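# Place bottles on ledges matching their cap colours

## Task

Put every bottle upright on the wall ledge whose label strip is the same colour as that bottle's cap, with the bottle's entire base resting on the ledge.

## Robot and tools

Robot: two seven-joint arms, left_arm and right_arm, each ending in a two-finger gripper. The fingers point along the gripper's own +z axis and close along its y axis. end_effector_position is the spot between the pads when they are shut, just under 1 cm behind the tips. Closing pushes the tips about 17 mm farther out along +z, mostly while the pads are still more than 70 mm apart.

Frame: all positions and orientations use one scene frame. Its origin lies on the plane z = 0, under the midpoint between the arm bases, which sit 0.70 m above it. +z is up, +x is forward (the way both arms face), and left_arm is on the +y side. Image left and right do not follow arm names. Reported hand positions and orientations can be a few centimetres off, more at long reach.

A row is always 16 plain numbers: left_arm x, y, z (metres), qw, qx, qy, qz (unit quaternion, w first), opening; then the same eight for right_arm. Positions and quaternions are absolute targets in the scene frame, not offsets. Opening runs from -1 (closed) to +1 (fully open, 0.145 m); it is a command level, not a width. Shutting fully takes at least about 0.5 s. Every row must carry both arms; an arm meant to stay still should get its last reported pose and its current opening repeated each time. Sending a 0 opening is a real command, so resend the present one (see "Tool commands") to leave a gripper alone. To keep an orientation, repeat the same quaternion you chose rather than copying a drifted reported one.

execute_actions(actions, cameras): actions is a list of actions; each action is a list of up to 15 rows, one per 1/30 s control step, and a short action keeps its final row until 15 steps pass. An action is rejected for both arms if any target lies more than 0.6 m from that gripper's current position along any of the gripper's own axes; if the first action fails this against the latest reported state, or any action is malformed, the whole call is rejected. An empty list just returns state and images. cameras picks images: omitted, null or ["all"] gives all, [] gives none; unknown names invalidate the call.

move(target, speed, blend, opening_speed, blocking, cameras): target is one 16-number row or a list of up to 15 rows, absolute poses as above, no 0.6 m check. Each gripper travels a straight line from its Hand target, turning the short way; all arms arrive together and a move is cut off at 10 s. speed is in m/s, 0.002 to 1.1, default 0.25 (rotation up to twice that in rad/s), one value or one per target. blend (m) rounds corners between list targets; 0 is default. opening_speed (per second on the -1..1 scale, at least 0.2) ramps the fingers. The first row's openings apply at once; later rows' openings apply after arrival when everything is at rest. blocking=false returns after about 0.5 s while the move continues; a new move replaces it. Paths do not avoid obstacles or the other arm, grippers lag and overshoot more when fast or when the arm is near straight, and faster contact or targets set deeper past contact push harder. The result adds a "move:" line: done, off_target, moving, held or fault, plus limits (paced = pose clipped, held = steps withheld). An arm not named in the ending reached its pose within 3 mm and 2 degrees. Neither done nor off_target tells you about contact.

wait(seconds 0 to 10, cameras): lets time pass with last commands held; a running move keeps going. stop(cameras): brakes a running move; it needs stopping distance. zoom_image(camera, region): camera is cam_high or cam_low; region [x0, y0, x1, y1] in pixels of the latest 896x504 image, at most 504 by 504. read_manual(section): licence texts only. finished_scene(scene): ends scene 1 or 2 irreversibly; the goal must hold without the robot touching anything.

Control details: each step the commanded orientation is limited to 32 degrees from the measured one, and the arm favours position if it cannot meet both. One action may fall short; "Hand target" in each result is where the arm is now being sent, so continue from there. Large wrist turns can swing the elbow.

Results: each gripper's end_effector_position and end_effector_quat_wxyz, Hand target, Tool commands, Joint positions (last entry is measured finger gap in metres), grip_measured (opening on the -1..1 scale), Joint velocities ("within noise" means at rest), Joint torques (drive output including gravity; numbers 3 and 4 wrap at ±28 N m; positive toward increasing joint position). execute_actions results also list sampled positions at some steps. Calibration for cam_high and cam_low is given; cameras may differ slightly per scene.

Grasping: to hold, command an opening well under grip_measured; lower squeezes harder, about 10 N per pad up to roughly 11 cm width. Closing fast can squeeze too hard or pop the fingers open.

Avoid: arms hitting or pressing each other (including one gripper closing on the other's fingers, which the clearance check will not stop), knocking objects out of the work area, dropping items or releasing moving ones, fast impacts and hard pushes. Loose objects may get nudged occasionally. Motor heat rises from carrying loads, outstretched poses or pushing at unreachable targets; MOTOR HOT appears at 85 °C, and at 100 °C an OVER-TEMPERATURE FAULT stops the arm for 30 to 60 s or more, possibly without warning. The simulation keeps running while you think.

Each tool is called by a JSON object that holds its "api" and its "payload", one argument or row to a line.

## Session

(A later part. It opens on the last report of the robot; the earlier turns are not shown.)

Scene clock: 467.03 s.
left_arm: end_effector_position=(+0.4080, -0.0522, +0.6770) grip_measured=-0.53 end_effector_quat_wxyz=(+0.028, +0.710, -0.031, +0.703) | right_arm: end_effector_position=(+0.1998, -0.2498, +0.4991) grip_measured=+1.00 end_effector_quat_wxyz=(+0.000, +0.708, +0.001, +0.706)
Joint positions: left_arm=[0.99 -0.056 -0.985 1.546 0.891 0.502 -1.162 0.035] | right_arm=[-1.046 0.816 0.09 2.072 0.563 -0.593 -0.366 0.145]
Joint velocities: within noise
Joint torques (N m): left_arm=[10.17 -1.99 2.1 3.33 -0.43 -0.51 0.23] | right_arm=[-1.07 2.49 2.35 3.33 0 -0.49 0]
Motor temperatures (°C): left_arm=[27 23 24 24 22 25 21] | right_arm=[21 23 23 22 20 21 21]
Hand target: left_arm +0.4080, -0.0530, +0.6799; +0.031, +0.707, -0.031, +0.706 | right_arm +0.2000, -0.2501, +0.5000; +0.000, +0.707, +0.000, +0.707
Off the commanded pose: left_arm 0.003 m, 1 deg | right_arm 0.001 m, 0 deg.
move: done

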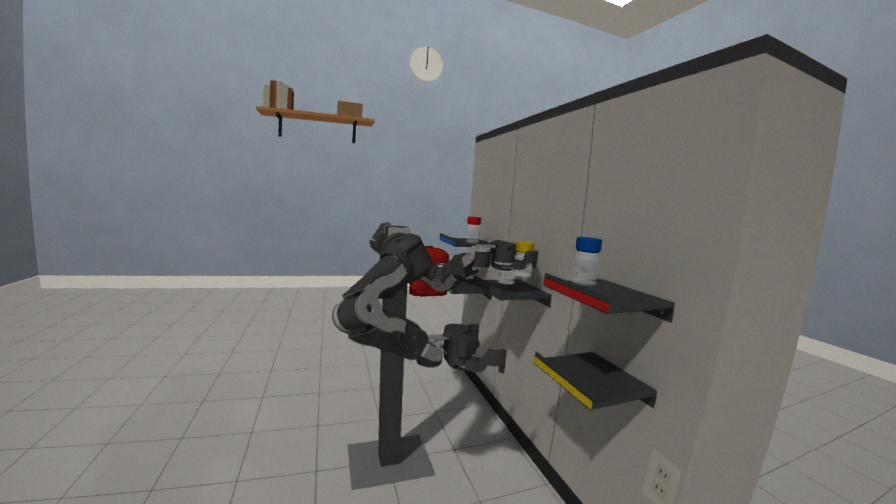

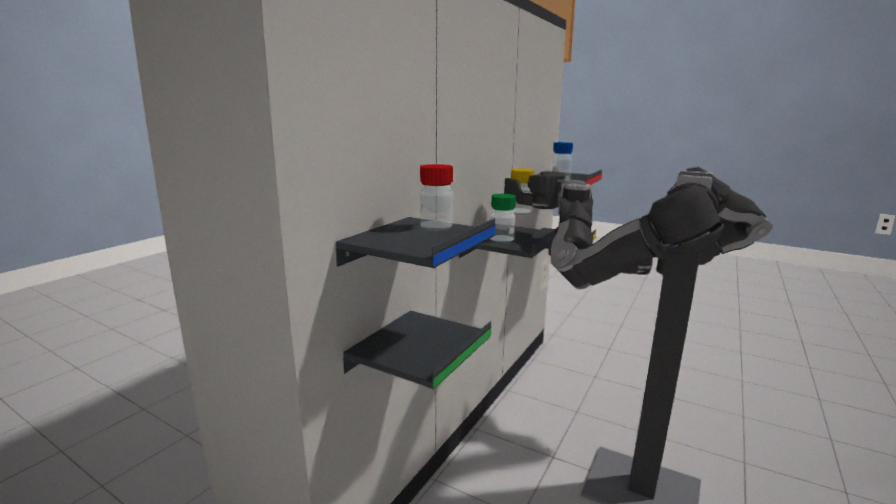

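{"api": "move", "payload": {
  "target": [
    [0.410,-0.050,0.635,0.0308,0.7064,-0.0308,0.7064,-0.9,0.20,-0.25,0.50,0,0.7071,0,0.7071,1],
    [0.410,-0.050,0.624,0.0308,0.7064,-0.0308,0.7064,-0.9,0.20,-0.25,0.50,0,0.7071,0,0.7071,1]
  ],
  "speed": [0.08,0.02]
}}

{"api": "zoom_image", "payload": {
  "camera": "cam_low",
  "region": [440, 150, 600, 270]
}}

{"api": "zoom_image", "payload": {
  "camera": "cam_high",
  "region": [440, 220, 560, 310]
}}

Scene clock: 482.47 s.
left_arm: end_effector_position=(+0.4099, -0.0494, +0.6297) grip_measured=-0.53 end_effector_quat_wxyz=(+0.031, +0.702, -0.027, +0.711) | right_arm: end_effector_position=(+0.1998, -0.2498, +0.4991) grip_measured=+1.00 end_effector_quat_wxyz=(+0.000, +0.708, +0.001, +0.706)
Joint positions: left_arm=[0.907 0.01 -1.099 1.501 0.826 0.302 -1.119 0.035] | right_arm=[-1.046 0.816 0.09 2.072 0.563 -0.593 -0.366 0.145]
Joint velocities: within noise
Joint torques (N m): left_arm=[7.24 -1.36 1.22 2.47 -0.26 -0.36 0.28] | right_arm=[-0.8 2.57 2.28 3.29 -0.02 -0.47 0.01]
Motor temperatures (°C): left_arm=[29 22 24 23 22 25 21] | right_arm=[21 23 23 22 20 21 21]
Hand target: left_arm +0.4100, -0.0499, +0.6241; +0.031, +0.706, -0.031, +0.707 | right_arm +0.2000, -0.2501, +0.5000; +0.000, +0.707, +0.000, +0.707
Off the commanded pose: left_arm 0.006 m, 1 deg | right_arm 0.001 m, 0 deg.
move: off_target (left_arm)

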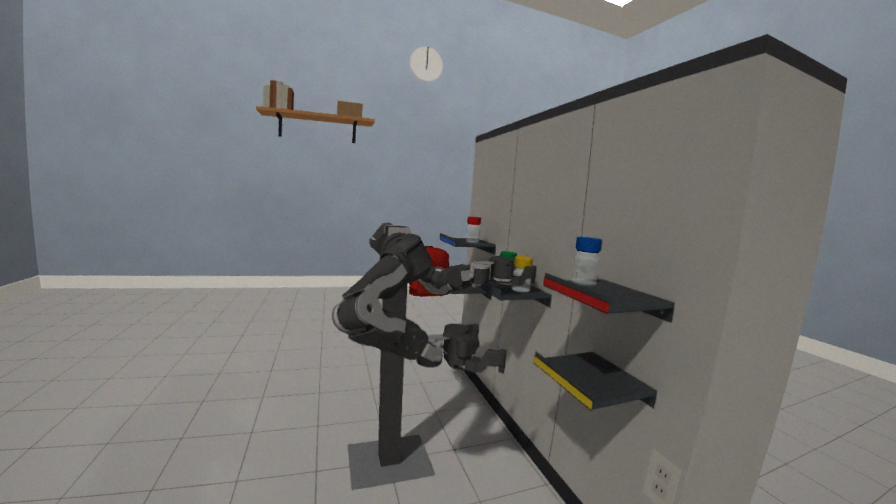

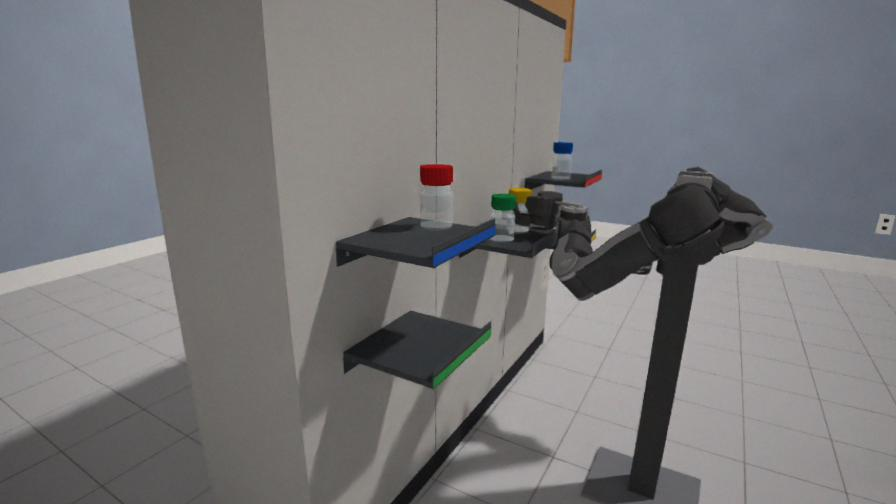

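Scaled by 3.150 from the camera's 896x504 image, which has a finer 1280x720 frame.

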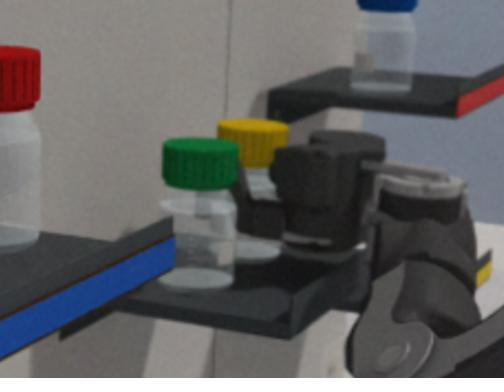

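Scaled by 4.200 from the camera's 896x504 image, which has a finer 1280x720 frame.

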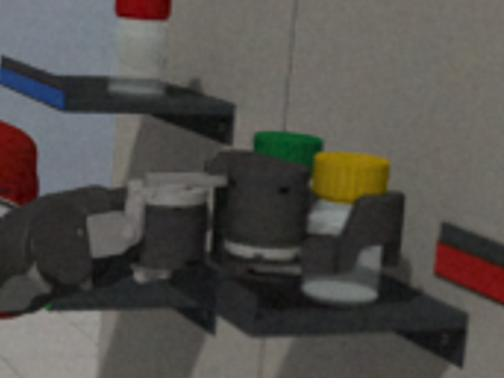

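{"api": "move", "payload": {
  "target": [0.410,-0.050,0.628,0.0308,0.7064,-0.0308,0.7064,0.2,0.20,-0.25,0.50,0,0.7071,0,0.7071,1],
  "opening_speed": 0.8
}}

{"api": "zoom_image", "payload": {
  "camera": "cam_low",
  "region": [440, 150, 600, 270]
}}

{"api": "zoom_image", "payload": {
  "camera": "cam_high",
  "region": [440, 220, 560, 310]
}}

Scene clock: 495.27 s.
left_arm: end_effector_position=(+0.4099, -0.0498, +0.6282) grip_measured=+0.20 end_effector_quat_wxyz=(+0.031, +0.706, -0.029, +0.707) | right_arm: end_effector_position=(+0.1998, -0.2498, +0.4991) grip_measured=+1.00 end_effector_quat_wxyz=(+0.000, +0.708, +0.001, +0.706)
Joint positions: left_arm=[0.908 0.01 -1.099 1.501 0.834 0.311 -1.119 0.09] | right_arm=[-1.046 0.816 0.09 2.072 0.563 -0.593 -0.366 0.145]
Joint velocities: within noise
Joint torques (N m): left_arm=[9.06 -1.78 2.13 3.59 -0.28 -0.27 0.15] | right_arm=[-0.83 2.49 2.26 3.28 0.01 -0.5 0.02]
Motor temperatures (°C): left_arm=[29 22 24 23 22 25 21] | right_arm=[21 23 23 22 20 21 21]
Hand target: left_arm +0.4100, -0.0499, +0.6280; +0.031, +0.706, -0.031, +0.706 | right_arm +0.2000, -0.2501, +0.5000; +0.000, +0.707, +0.000, +0.707
Off the commanded pose: left_arm 0.000 m, 0 deg | right_arm 0.001 m, 0 deg.
move: done

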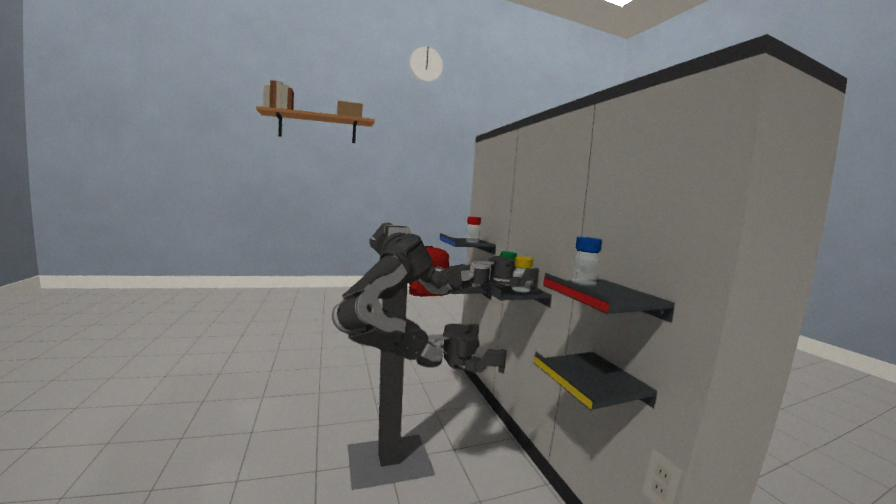

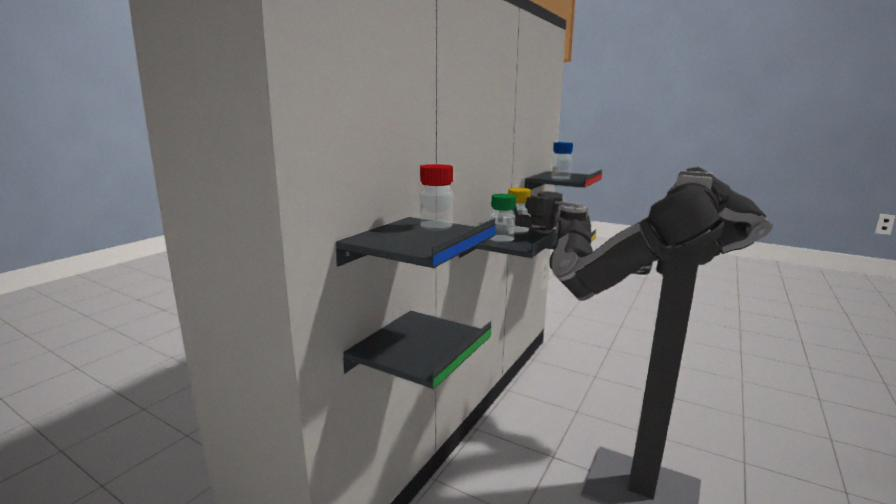

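Scaled by 3.150 from the camera's 896x504 image, which has a finer 1280x720 frame.

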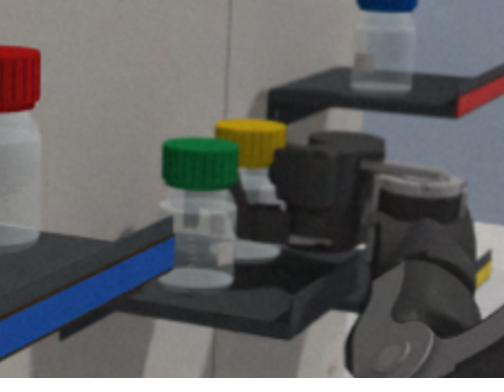

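Scaled by 4.200 from the camera's 896x504 image, which has a finer 1280x720 frame.

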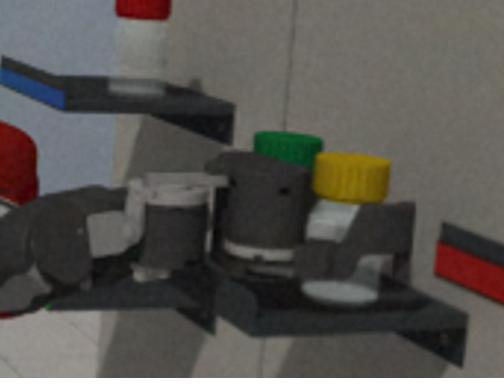

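{"api": "move", "payload": {
  "target": [
    [0.29,-0.040,0.635,0.0308,0.7064,-0.0308,0.7064,0.2,0.20,-0.25,0.50,0,0.7071,0,0.7071,1],
    [0.285,0.075,0.634,0.0616,0.7044,-0.0616,0.7044,0.2,0.20,-0.25,0.50,0,0.7071,0,0.7071,1]
  ],
  "speed": [0.1,0.15],
  "blend": [0.01,0]
}}

{"api": "zoom_image", "payload": {
  "camera": "cam_low",
  "region": [440, 150, 600, 270]
}}

{"api": "zoom_image", "payload": {
  "camera": "cam_high",
  "region": [440, 220, 560, 310]
}}

Scene clock: 518.83 s.
left_arm: end_effector_position=(+0.2862, +0.0755, +0.6346) grip_measured=+0.20 end_effector_quat_wxyz=(+0.055, +0.693, -0.053, +0.717) | right_arm: end_effector_position=(+0.1998, -0.2498, +0.4991) grip_measured=+1.00 end_effector_quat_wxyz=(+0.000, +0.708, +0.001, +0.706)
Joint positions: left_arm=[0.547 0.729 -1.04 2.432 0.863 0.329 -1.212 0.09] | right_arm=[-1.046 0.816 0.09 2.072 0.563 -0.593 -0.366 0.145]
Joint velocities: within noise
Joint torques (N m): left_arm=[4.39 1.62 1.06 3.22 -0.41 -0.37 0.24] | right_arm=[-0.78 2.33 2.28 3.28 -0.03 -0.47 0.02]
Motor temperatures (°C): left_arm=[29 22 24 23 22 25 21] | right_arm=[21 23 23 22 20 21 21]
Hand target: left_arm +0.2858, +0.0747, +0.6335; +0.057, +0.693, -0.055, +0.716 | right_arm +0.2000, -0.2501, +0.5000; +0.000, +0.707, +0.000, +0.707
Off the commanded pose: left_arm 0.001 m, 2 deg | right_arm 0.001 m, 0 deg.
joint read past its limit (left arm) — joint 4 (elbow), upper limit, where the elbow is as bent as it goes.
joint sent to its limit (left arm) — joint 4 (elbow), upper limit, where the elbow is as bent as it goes. The joint targets still meet the commanded pose.
move: done

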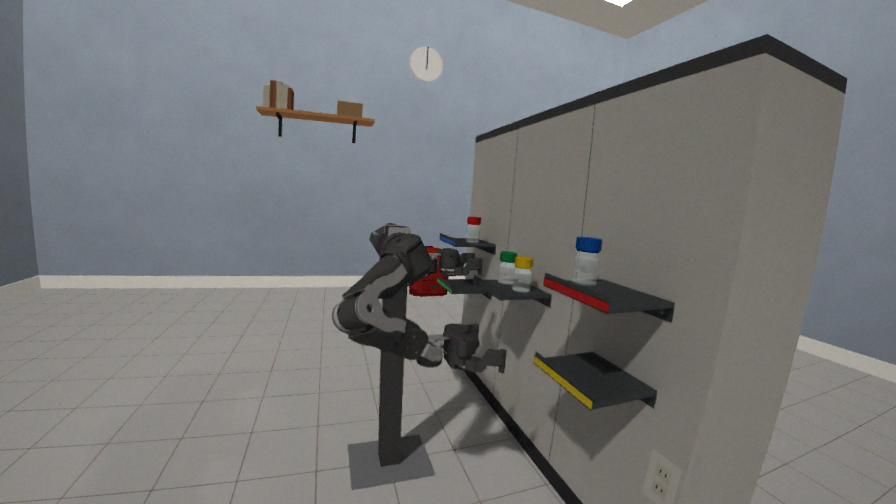

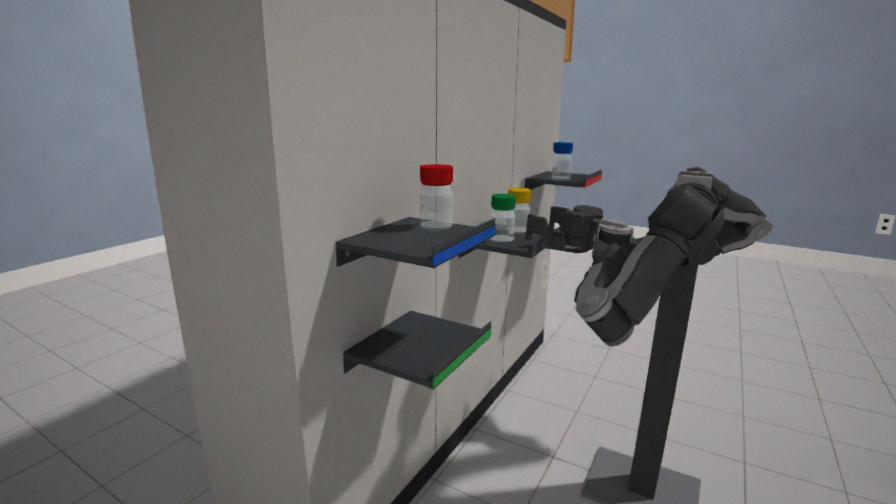

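Scaled by 3.150 from the camera's 896x504 image, which has a finer 1280x720 frame.

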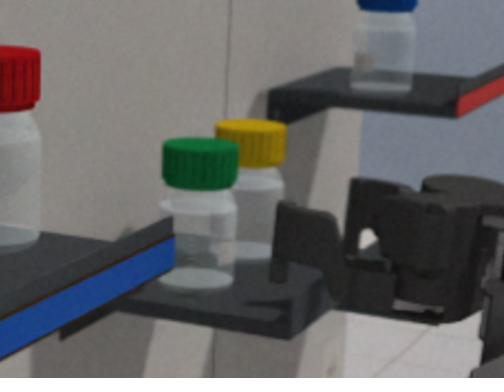

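Scaled by 4.200 from the camera's 896x504 image, which has a finer 1280x720 frame.

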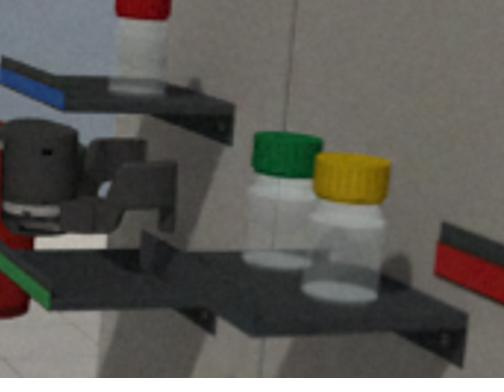

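{"api": "move", "payload": {
  "target": [0.412,0.052,0.634,0.0872,0.7017,-0.0872,0.7017,0.2,0.20,-0.25,0.50,0,0.7071,0,0.7071,1],
  "speed": 0.1
}}

{"api": "zoom_image", "payload": {
  "camera": "cam_low",
  "region": [440, 150, 600, 270]
}}

{"api": "zoom_image", "payload": {
  "camera": "cam_high",
  "region": [440, 220, 560, 310]
}}

Scene clock: 528.33 s.
left_arm: end_effector_position=(+0.4122, +0.0532, +0.6348) grip_measured=+0.20 end_effector_quat_wxyz=(+0.084, +0.701, -0.086, +0.703) | right_arm: end_effector_position=(+0.1998, -0.2498, +0.4991) grip_measured=+1.00 end_effector_quat_wxyz=(+0.000, +0.708, +0.001, +0.706)
Joint positions: left_arm=[0.883 0.557 -1.001 1.817 1.035 0.265 -0.777 0.09] | right_arm=[-1.046 0.816 0.09 2.072 0.563 -0.593 -0.366 0.145]
Joint velocities: within noise
Joint torques (N m): left_arm=[8.32 0.28 2.56 2.69 -0.19 -0.56 0.24] | right_arm=[-0.88 2.39 2.3 3.29 0 -0.5 0.03]
Motor temperatures (°C): left_arm=[28 22 24 23 22 25 21] | right_arm=[21 23 23 22 20 21 21]
Hand target: left_arm +0.4120, +0.0519, +0.6341; +0.087, +0.702, -0.087, +0.702 | right_arm +0.2000, -0.2501, +0.5000; +0.000, +0.707, +0.000, +0.707
Off the commanded pose: left_arm 0.001 m, 0 deg | right_arm 0.001 m, 0 deg.
move: done

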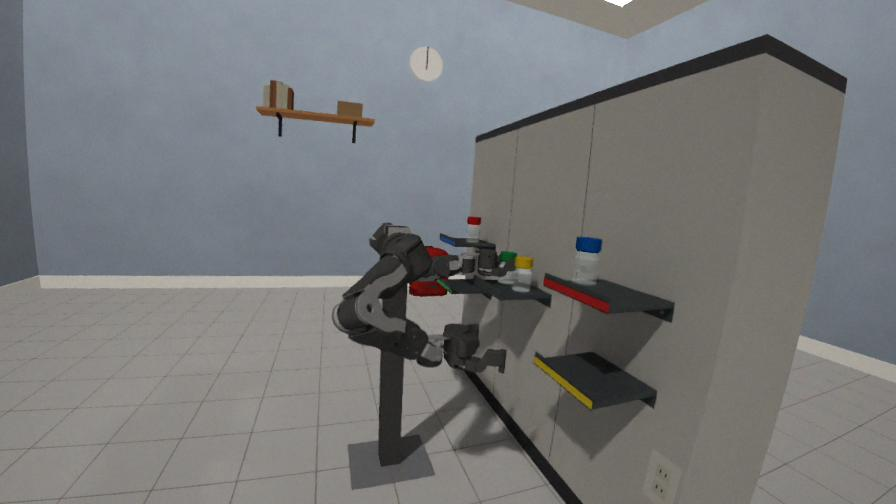

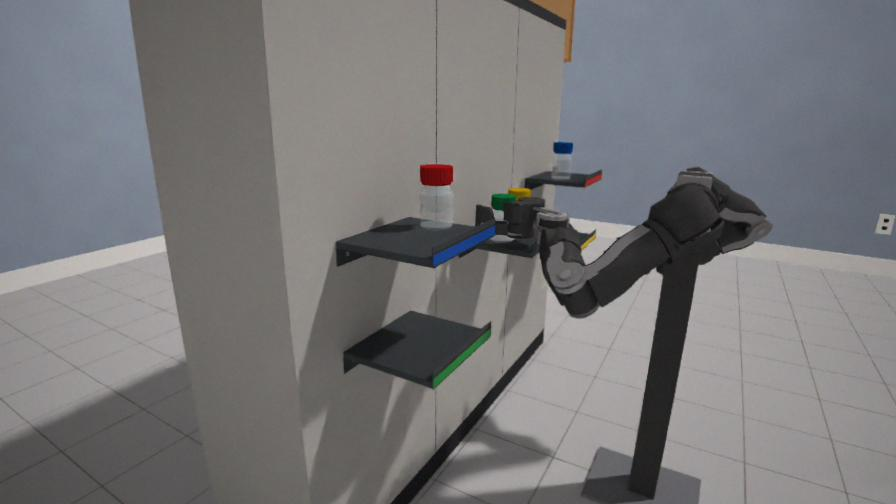

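Scaled by 3.150 from the camera's 896x504 image, which has a finer 1280x720 frame.

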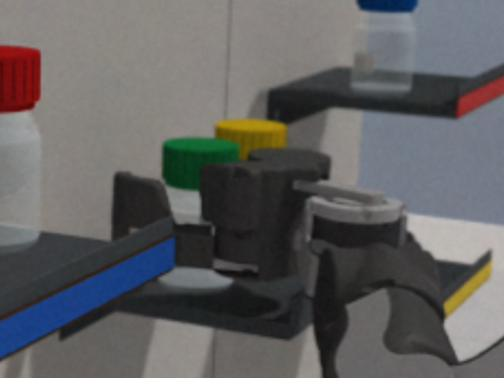

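Scaled by 4.200 from the camera's 896x504 image, which has a finer 1280x720 frame.

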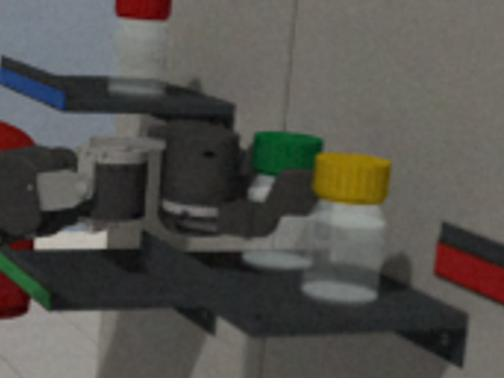

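{"api": "move", "payload": {
  "target": [0.412,0.052,0.634,0.0872,0.7017,-0.0872,0.7017,-0.9,0.20,-0.25,0.50,0,0.7071,0,0.7071,1],
  "opening_speed": 1.2
}}

{"api": "zoom_image", "payload": {
  "camera": "cam_low",
  "region": [440, 150, 600, 270]
}}

{"api": "zoom_image", "payload": {
  "camera": "cam_high",
  "region": [440, 220, 560, 310]
}}

Scene clock: 536.67 s.
left_arm: end_effector_position=(+0.4119, +0.0519, +0.6347) grip_measured=-0.54 end_effector_quat_wxyz=(+0.088, +0.701, -0.088, +0.702) | right_arm: end_effector_position=(+0.1998, -0.2498, +0.4991) grip_measured=+1.00 end_effector_quat_wxyz=(+0.000, +0.708, +0.001, +0.706)
Joint positions: left_arm=[0.883 0.556 -1.001 1.817 1.037 0.264 -0.771 0.035] | right_arm=[-1.046 0.816 0.09 2.072 0.563 -0.593 -0.366 0.145]
Joint velocities: within noise
Joint torques (N m): left_arm=[8.24 0.44 2.65 2.69 -0.25 -0.53 0.08] | right_arm=[-0.78 2.55 2.4 3.29 0.02 -0.49 0]
Motor temperatures (°C): left_arm=[29 22 24 23 22 25 21] | right_arm=[21 23 23 21 20 21 21]
Hand target: left_arm +0.4120, +0.0520, +0.6341; +0.087, +0.702, -0.087, +0.702 | right_arm +0.2000, -0.2501, +0.5000; +0.000, +0.707, +0.000, +0.707
Off the commanded pose: left_arm 0.001 m, 0 deg | right_arm 0.001 m, 0 deg.
move: done

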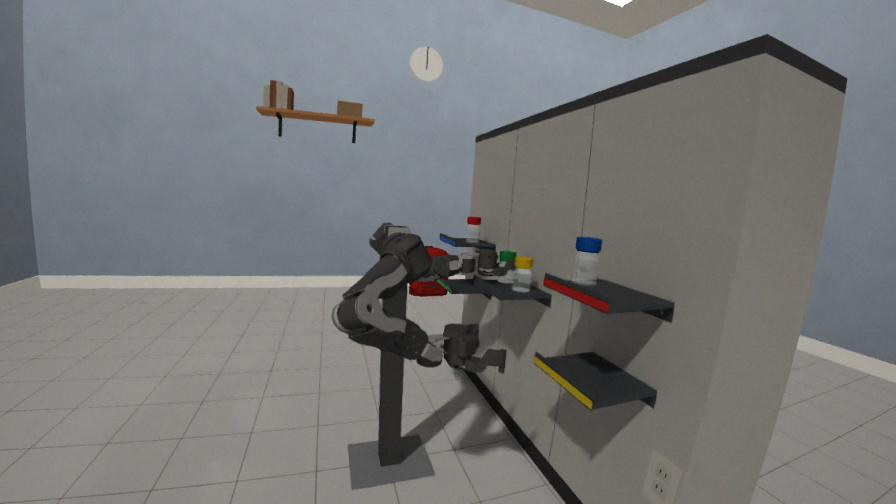

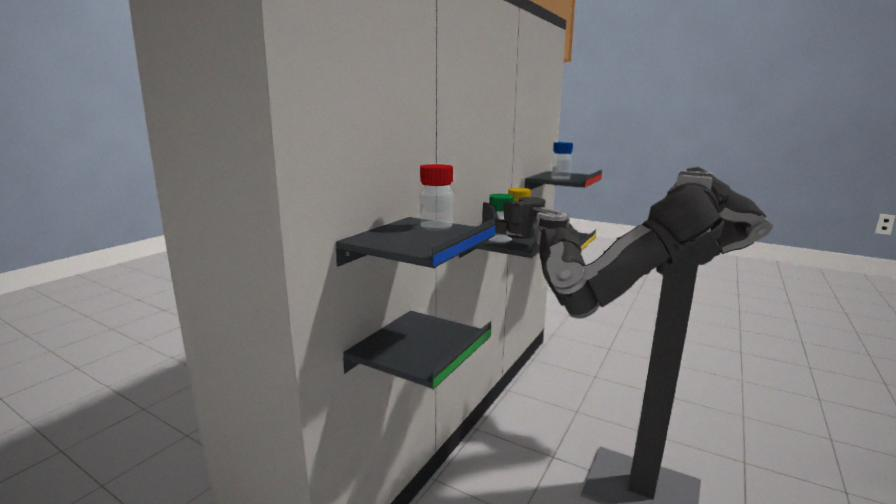

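Scaled by 3.150 from the camera's 896x504 image, which has a finer 1280x720 frame.

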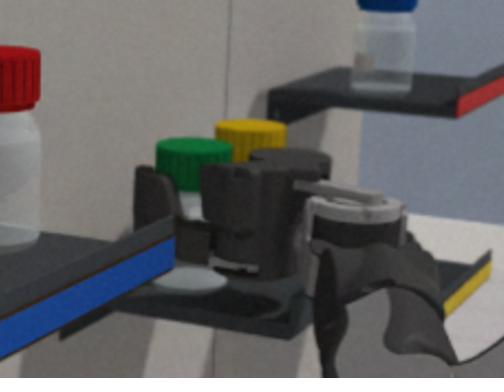

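Scaled by 4.200 from the camera's 896x504 image, which has a finer 1280x720 frame.

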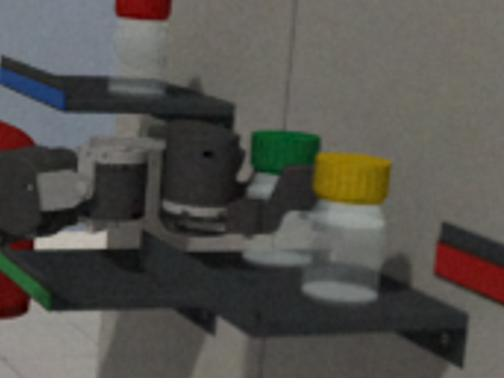

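{"api": "move", "payload": {
  "target": [
    [0.412,0.052,0.705,0.0872,0.7017,-0.0872,0.7017,-0.9,0.20,-0.25,0.50,0,0.7071,0,0.7071,1],
    [0.33,0.10,0.705,0.0616,0.7044,-0.0616,0.7044,-0.9,0.20,-0.25,0.50,0,0.7071,0,0.7071,1],
    [0.27,0.18,0.66,0,0.7071,0,0.7071,-0.9,0.22,-0.2,0.58,-0.0616,0.7044,0.0616,0.7044,0.2],
    [0.235,0.345,0.58,-0.0923,0.701,0.0923,0.701,-0.9,0.27,-0.14,0.66,-0.0872,0.7017,0.0872,0.7017,0.2]
  ],
  "speed": [0.08,0.15,0.18,0.18],
  "blend": [0.01,0.02,0,0]
}}

{"api": "zoom_image", "payload": {
  "camera": "cam_low",
  "region": [400, 220, 620, 400]
}}

{"api": "zoom_image", "payload": {
  "camera": "cam_high",
  "region": [400, 200, 560, 320]
}}

Scene clock: 565.17 s.
left_arm: end_effector_position=(+0.2358, +0.3447, +0.5795) grip_measured=-0.54 end_effector_quat_wxyz=(-0.112, +0.728, +0.095, +0.670) | right_arm: end_effector_position=(+0.2704, -0.1397, +0.6590) grip_measured=+0.20 end_effector_quat_wxyz=(-0.165, +0.639, +0.153, +0.735)
Joint positions: left_arm=[0.645 1.919 -1.564 2.215 1.246 -0.783 -0.731 0.035] | right_arm=[-0.71 1.505 0.29 2.44 1.137 -0.345 -0.444 0.09]
Joint velocities: within noise
Joint torques (N m): left_arm=[1.91 5.82 1.18 1.26 -0.16 -0.66 0.23] | right_arm=[2.33 3.02 3.1 1.8 -0.07 -0.39 -0.08]
Motor temperatures (°C): left_arm=[29 22 25 23 22 25 21] | right_arm=[21 23 23 21 20 21 21]
Hand target: left_arm +0.2353, +0.3449, +0.5802; -0.111, +0.727, +0.093, +0.671 | right_arm +0.2706, -0.1402, +0.6597; -0.165, +0.639, +0.151, +0.736
Off the commanded pose: left_arm 0.001 m, 5 deg | right_arm 0.001 m, 14 deg.
joint sent to its limit (left arm) — joint 3 (upper arm roll), lower limit; joint 6 (wrist pitch), lower limit. The joint targets are off in orientation, not in position.
joint sent to its limit (right arm) — joint 4 (elbow), upper limit, where the elbow is as bent as it goes. The joint targets are off in orientation, not in position.
move: off_target (left_arm, right_arm)

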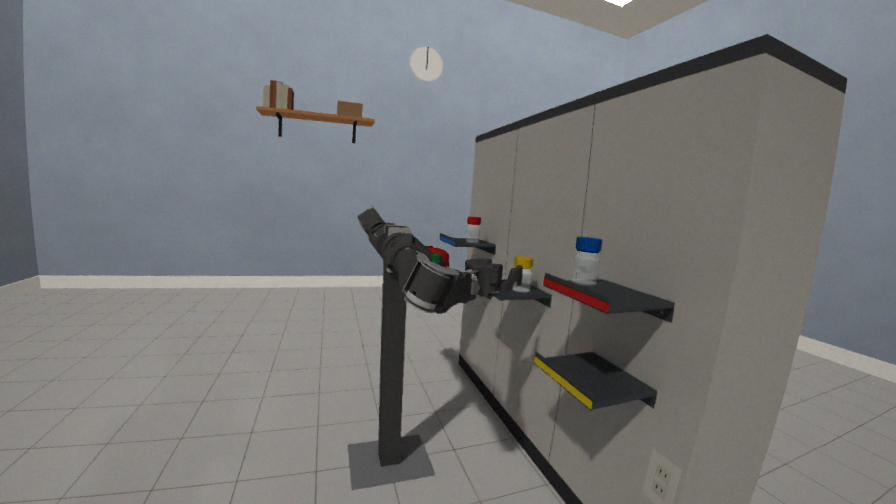

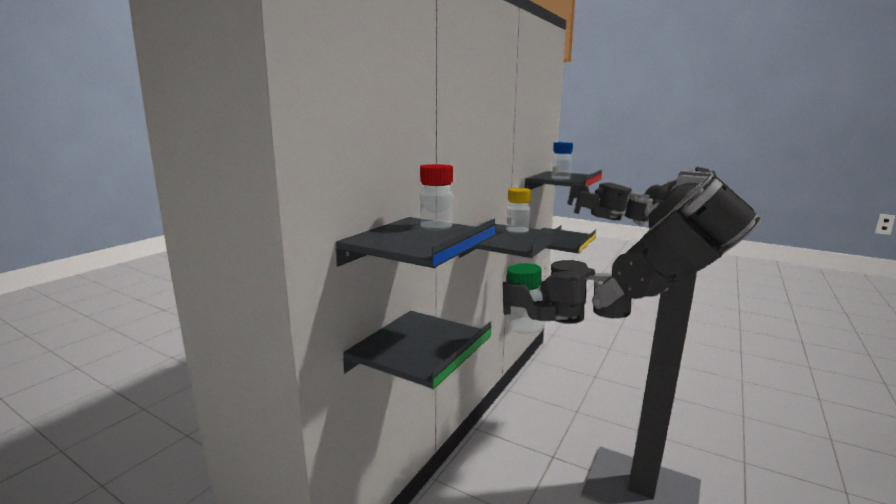

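Scaled by 2.291 from the camera's 896x504 image, which has a finer 1280x720 frame.

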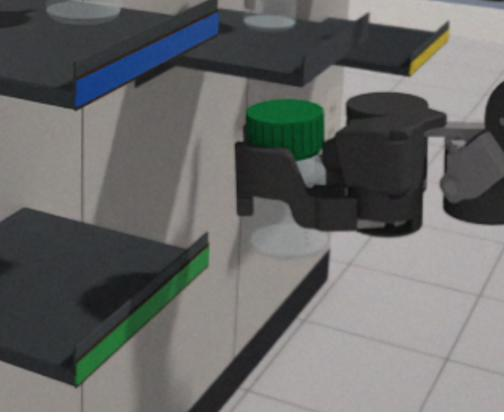

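Scaled by 3.150 from the camera's 896x504 image, which has a finer 1280x720 frame.

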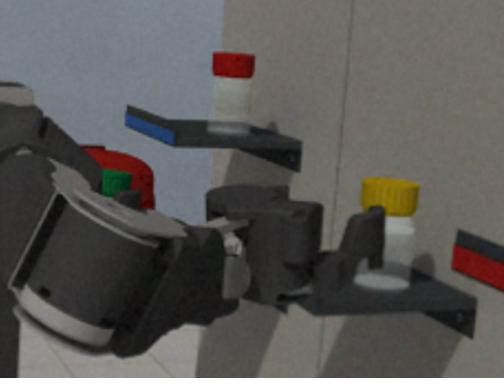

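{"api": "move", "payload": {
  "target": [0.31,0.366,0.58,-0.0923,0.701,0.0923,0.701,-0.9,0.29,-0.12,0.66,-0.0436,0.7058,0.0436,0.7058,0.2],
  "speed": 0.12
}}

{"api": "zoom_image", "payload": {
  "camera": "cam_low",
  "region": [400, 220, 620, 400]
}}

{"api": "zoom_image", "payload": {
  "camera": "cam_high",
  "region": [400, 200, 560, 320]
}}

Scene clock: 576.27 s.
left_arm: end_effector_position=(+0.3085, +0.3673, +0.5771) grip_measured=-0.54 end_effector_quat_wxyz=(-0.096, +0.705, +0.094, +0.697) | right_arm: end_effector_position=(+0.2905, -0.1195, +0.6592) grip_measured=+0.20 end_effector_quat_wxyz=(-0.099, +0.640, +0.088, +0.757)
Joint positions: left_arm=[0.747 1.658 -1.42 1.885 1.408 -0.645 -0.555 0.035] | right_arm=[-1.311 1.998 0.802 2.441 1.05 -0.487 -1.139 0.09]
Joint velocities: within noise
Joint torques (N m): left_arm=[4.63 4.68 3.4 0.77 -0.13 -0.7 0.24] | right_arm=[3.18 0.75 3.4 1.32 -0.44 -0.06 -0.16]
Motor temperatures (°C): left_arm=[27 23 25 22 22 25 21] | right_arm=[21 23 23 21 20 21 21]
Hand target: left_arm +0.3100, +0.3660, +0.5800; -0.092, +0.701, +0.092, +0.701 | right_arm +0.2909, -0.1203, +0.6596; -0.096, +0.640, +0.087, +0.758
Off the commanded pose: left_arm 0.004 m, 1 deg | right_arm 0.001 m, 13 deg.
joint read past its limit (right arm) — joint 2 (shoulder roll), upper limit; joint 4 (elbow), upper limit, where the elbow is as bent as it goes.
joint sent to its limit (right arm) — joint 1 (shoulder pitch), lower limit; joint 2 (shoulder roll), upper limit; joint 4 (elbow), upper limit, where the elbow is as bent as it goes. The joint targets are off in orientation, not in position.
move: off_target (left_arm, right_arm)

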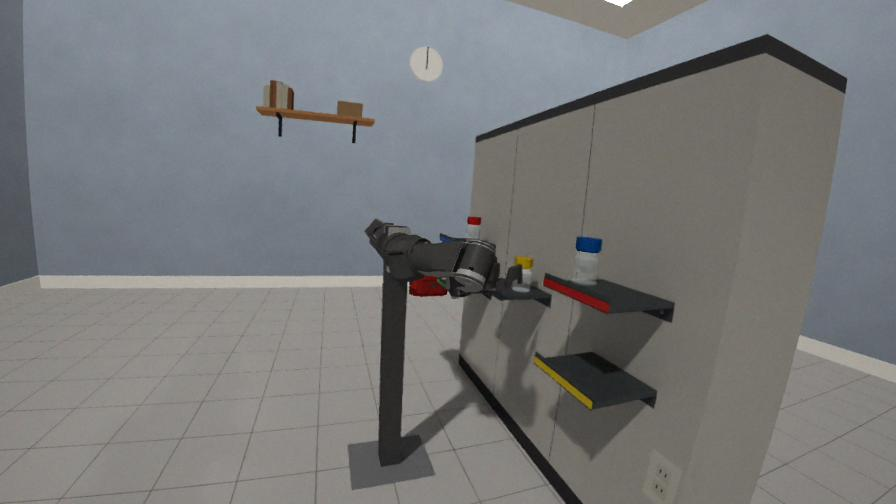

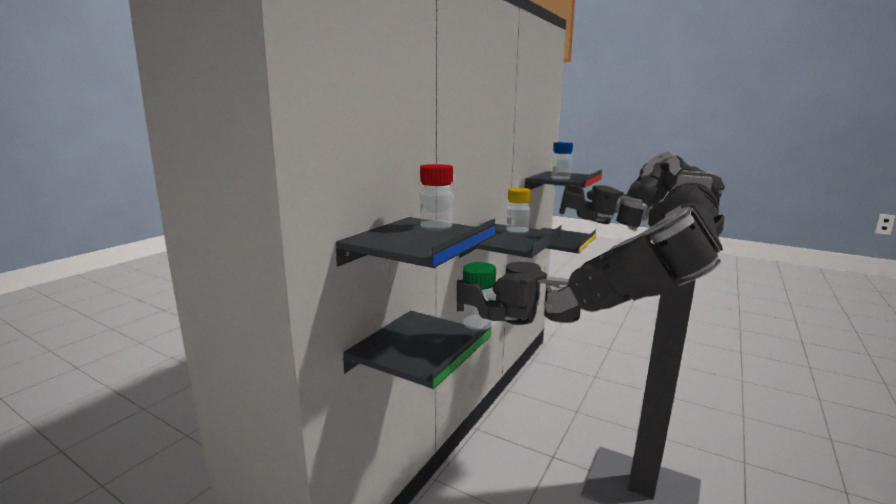

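Scaled by 2.291 from the camera's 896x504 image, which has a finer 1280x720 frame.

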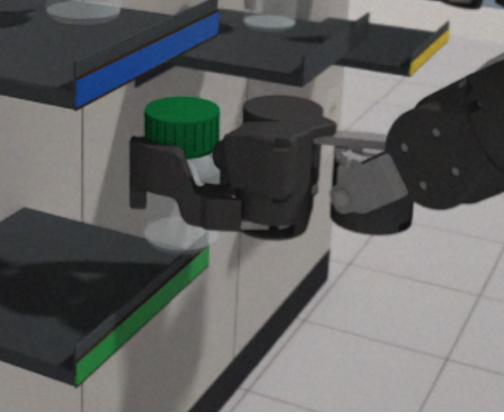

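Scaled by 3.150 from the camera's 896x504 image, which has a finer 1280x720 frame.

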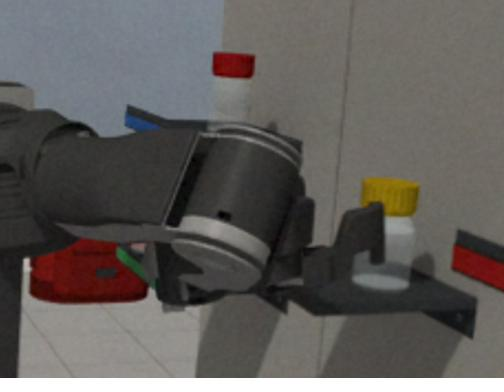

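{"api": "move", "payload": {
  "target": [
    [0.40,0.392,0.578,-0.0923,0.701,0.0923,0.701,-0.9,0.22,-0.24,0.50,0,0.7071,0,0.7071,0.2],
    [0.40,0.392,0.553,-0.0923,0.701,0.0923,0.701,-0.9,0.24,-0.12,0.48,-0.0436,0.7058,0.0436,0.7058,0.2]
  ],
  "speed": [0.18,0.12]
}}

{"api": "zoom_image", "payload": {
  "camera": "cam_low",
  "region": [370, 230, 570, 400]
}}

{"api": "zoom_image", "payload": {
  "camera": "cam_high",
  "region": [400, 200, 560, 320]
}}

Scene clock: 604.07 s.
left_arm: end_effector_position=(+0.3994, +0.3937, +0.5523) grip_measured=-0.54 end_effector_quat_wxyz=(-0.095, +0.704, +0.095, +0.698) | right_arm: end_effector_position=(+0.2394, -0.1215, +0.4810) grip_measured=+0.20 end_effector_quat_wxyz=(-0.203, +0.841, +0.225, +0.449)
Joint positions: left_arm=[0.871 1.263 -1.347 1.331 1.474 -0.473 -0.337 0.035] | right_arm=[-1.311 1.998 0.366 2.216 1.413 -0.386 -0.363 0.09]
Joint velocities: within noise
Joint torques (N m): left_arm=[6.47 4.07 3.04 0.47 -0.13 -0.93 0.24] | right_arm=[3.02 1.02 3.18 1.44 -0.04 -0.26 0.27]
Motor temperatures (°C): left_arm=[27 23 26 22 22 25 21] | right_arm=[21 23 23 21 20 20 21]
Hand target: left_arm +0.4000, +0.3920, +0.5531; -0.092, +0.701, +0.092, +0.701 | right_arm +0.2396, -0.1210, +0.4810; -0.204, +0.840, +0.226, +0.448
Off the commanded pose: left_arm 0.002 m, 1 deg | right_arm 0.002 m, 44 deg; orientation clipped.
joint read past its limit (right arm) — joint 2 (shoulder roll), upper limit.
joint sent to its limit (right arm) — joint 1 (shoulder pitch), lower limit; joint 2 (shoulder roll), upper limit. The joint targets are off in orientation, not in position.
move: off_target (right_arm); limits=paced

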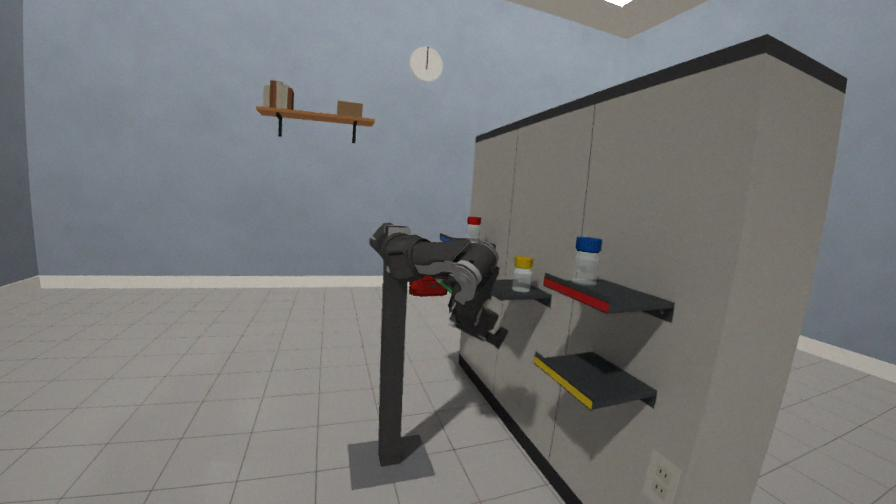

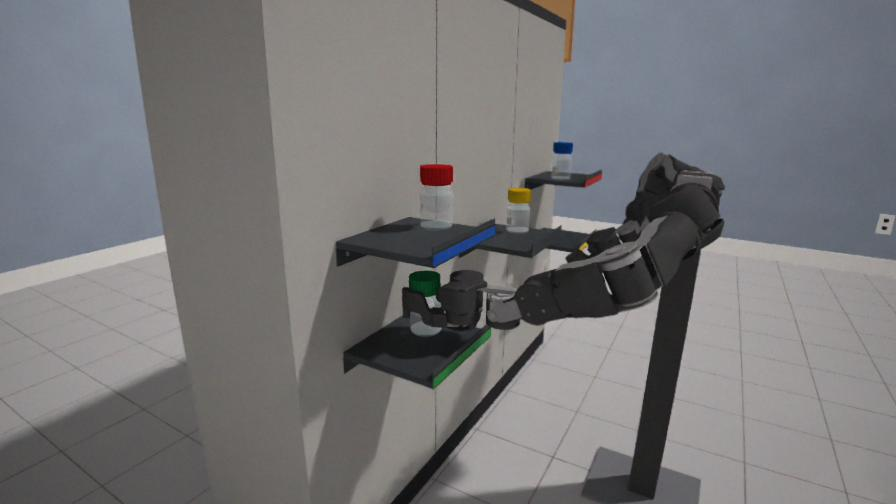

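Scaled by 2.520 from the camera's 896x504 image, which has a finer 1280x720 frame.

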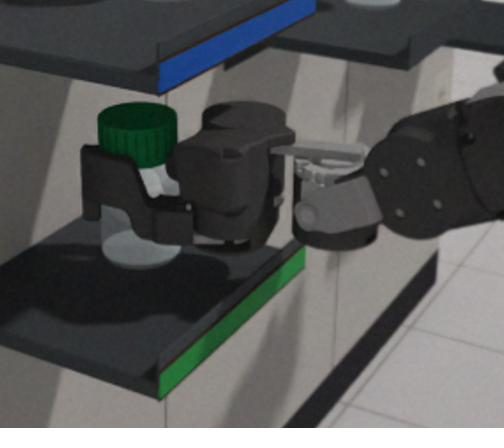

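Scaled by 3.150 from the camera's 896x504 image, which has a finer 1280x720 frame.

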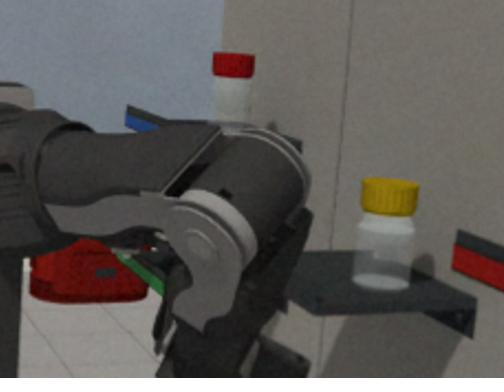

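{"api": "move", "payload": {
  "target": [
    [0.40,0.392,0.537,-0.0923,0.701,0.0923,0.701,-0.9,0.27,-0.10,0.42,0,0.7071,0,0.7071,0.2],
    [0.40,0.392,0.537,-0.0923,0.701,0.0923,0.701,-0.9,0.38,0.0,0.38,-0.0436,0.7058,0.0436,0.7058,0.2]
  ],
  "speed": [0.1,0.2]
}}

{"api": "zoom_image", "payload": {
  "camera": "cam_low",
  "region": [370, 230, 570, 400]
}}

Scene clock: 623.07 s.
left_arm: end_effector_position=(+0.4005, +0.3945, +0.5439) grip_measured=-0.54 end_effector_quat_wxyz=(-0.095, +0.694, +0.095, +0.708) | right_arm: end_effector_position=(+0.2787, -0.1198, +0.4948) grip_measured=+0.20 end_effector_quat_wxyz=(-0.218, +0.838, +0.259, +0.428)
Joint positions: left_arm=[0.841 1.227 -1.347 1.28 1.466 -0.535 -0.323 0.035] | right_arm=[-1.311 1.998 0.598 2.071 1.558 -0.155 -0.138 0.09]
Joint velocities: within noise
Joint torques (N m): left_arm=[5.21 3.49 1.81 0.24 0.05 -0.43 0.22] | right_arm=[3.71 1.17 3.82 0.98 0.08 -0.28 0.2]
Motor temperatures (°C): left_arm=[27 23 26 22 22 26 21] | right_arm=[21 23 23 20 20 20 21]
Hand target: left_arm +0.4000, +0.3919, +0.5371; -0.092, +0.701, +0.092, +0.701 | right_arm +0.2788, -0.1196, +0.4947; -0.219, +0.838, +0.259, +0.427
Off the commanded pose: left_arm 0.007 m, 1 deg | right_arm 0.194 m, 48 deg; orientation clipped.
joint read past its limit (right arm) — joint 2 (shoulder roll), upper limit.
joint sent to its limit (right arm) — joint 1 (shoulder pitch), lower limit; joint 2 (shoulder roll), upper limit; joint 5 (forearm roll), upper limit. The joint targets are off in position and orientation.
move: off_target (left_arm, right_arm); limits=paced

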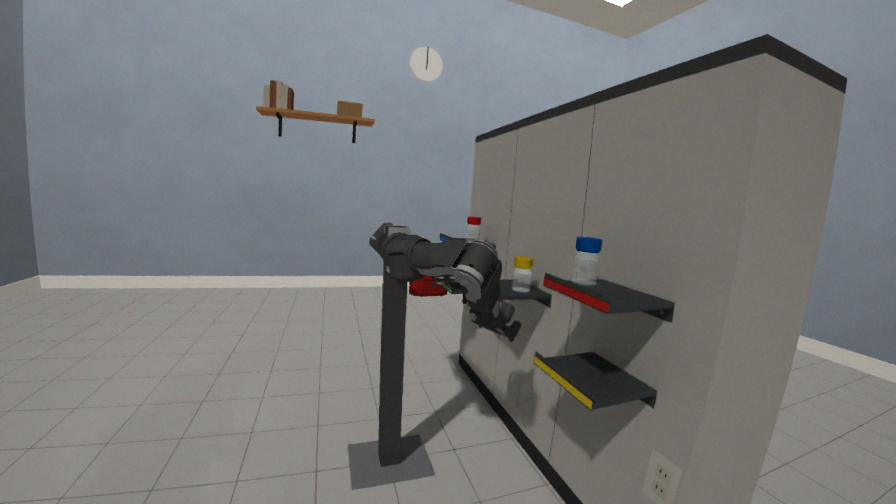

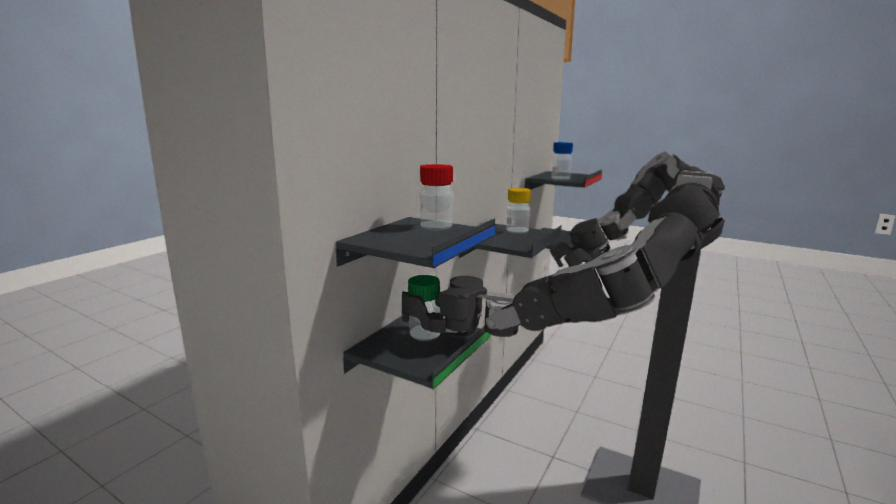

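Scaled by 2.520 from the camera's 896x504 image, which has a finer 1280x720 frame.

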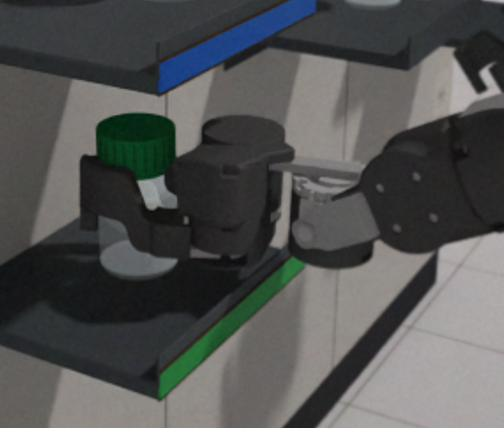

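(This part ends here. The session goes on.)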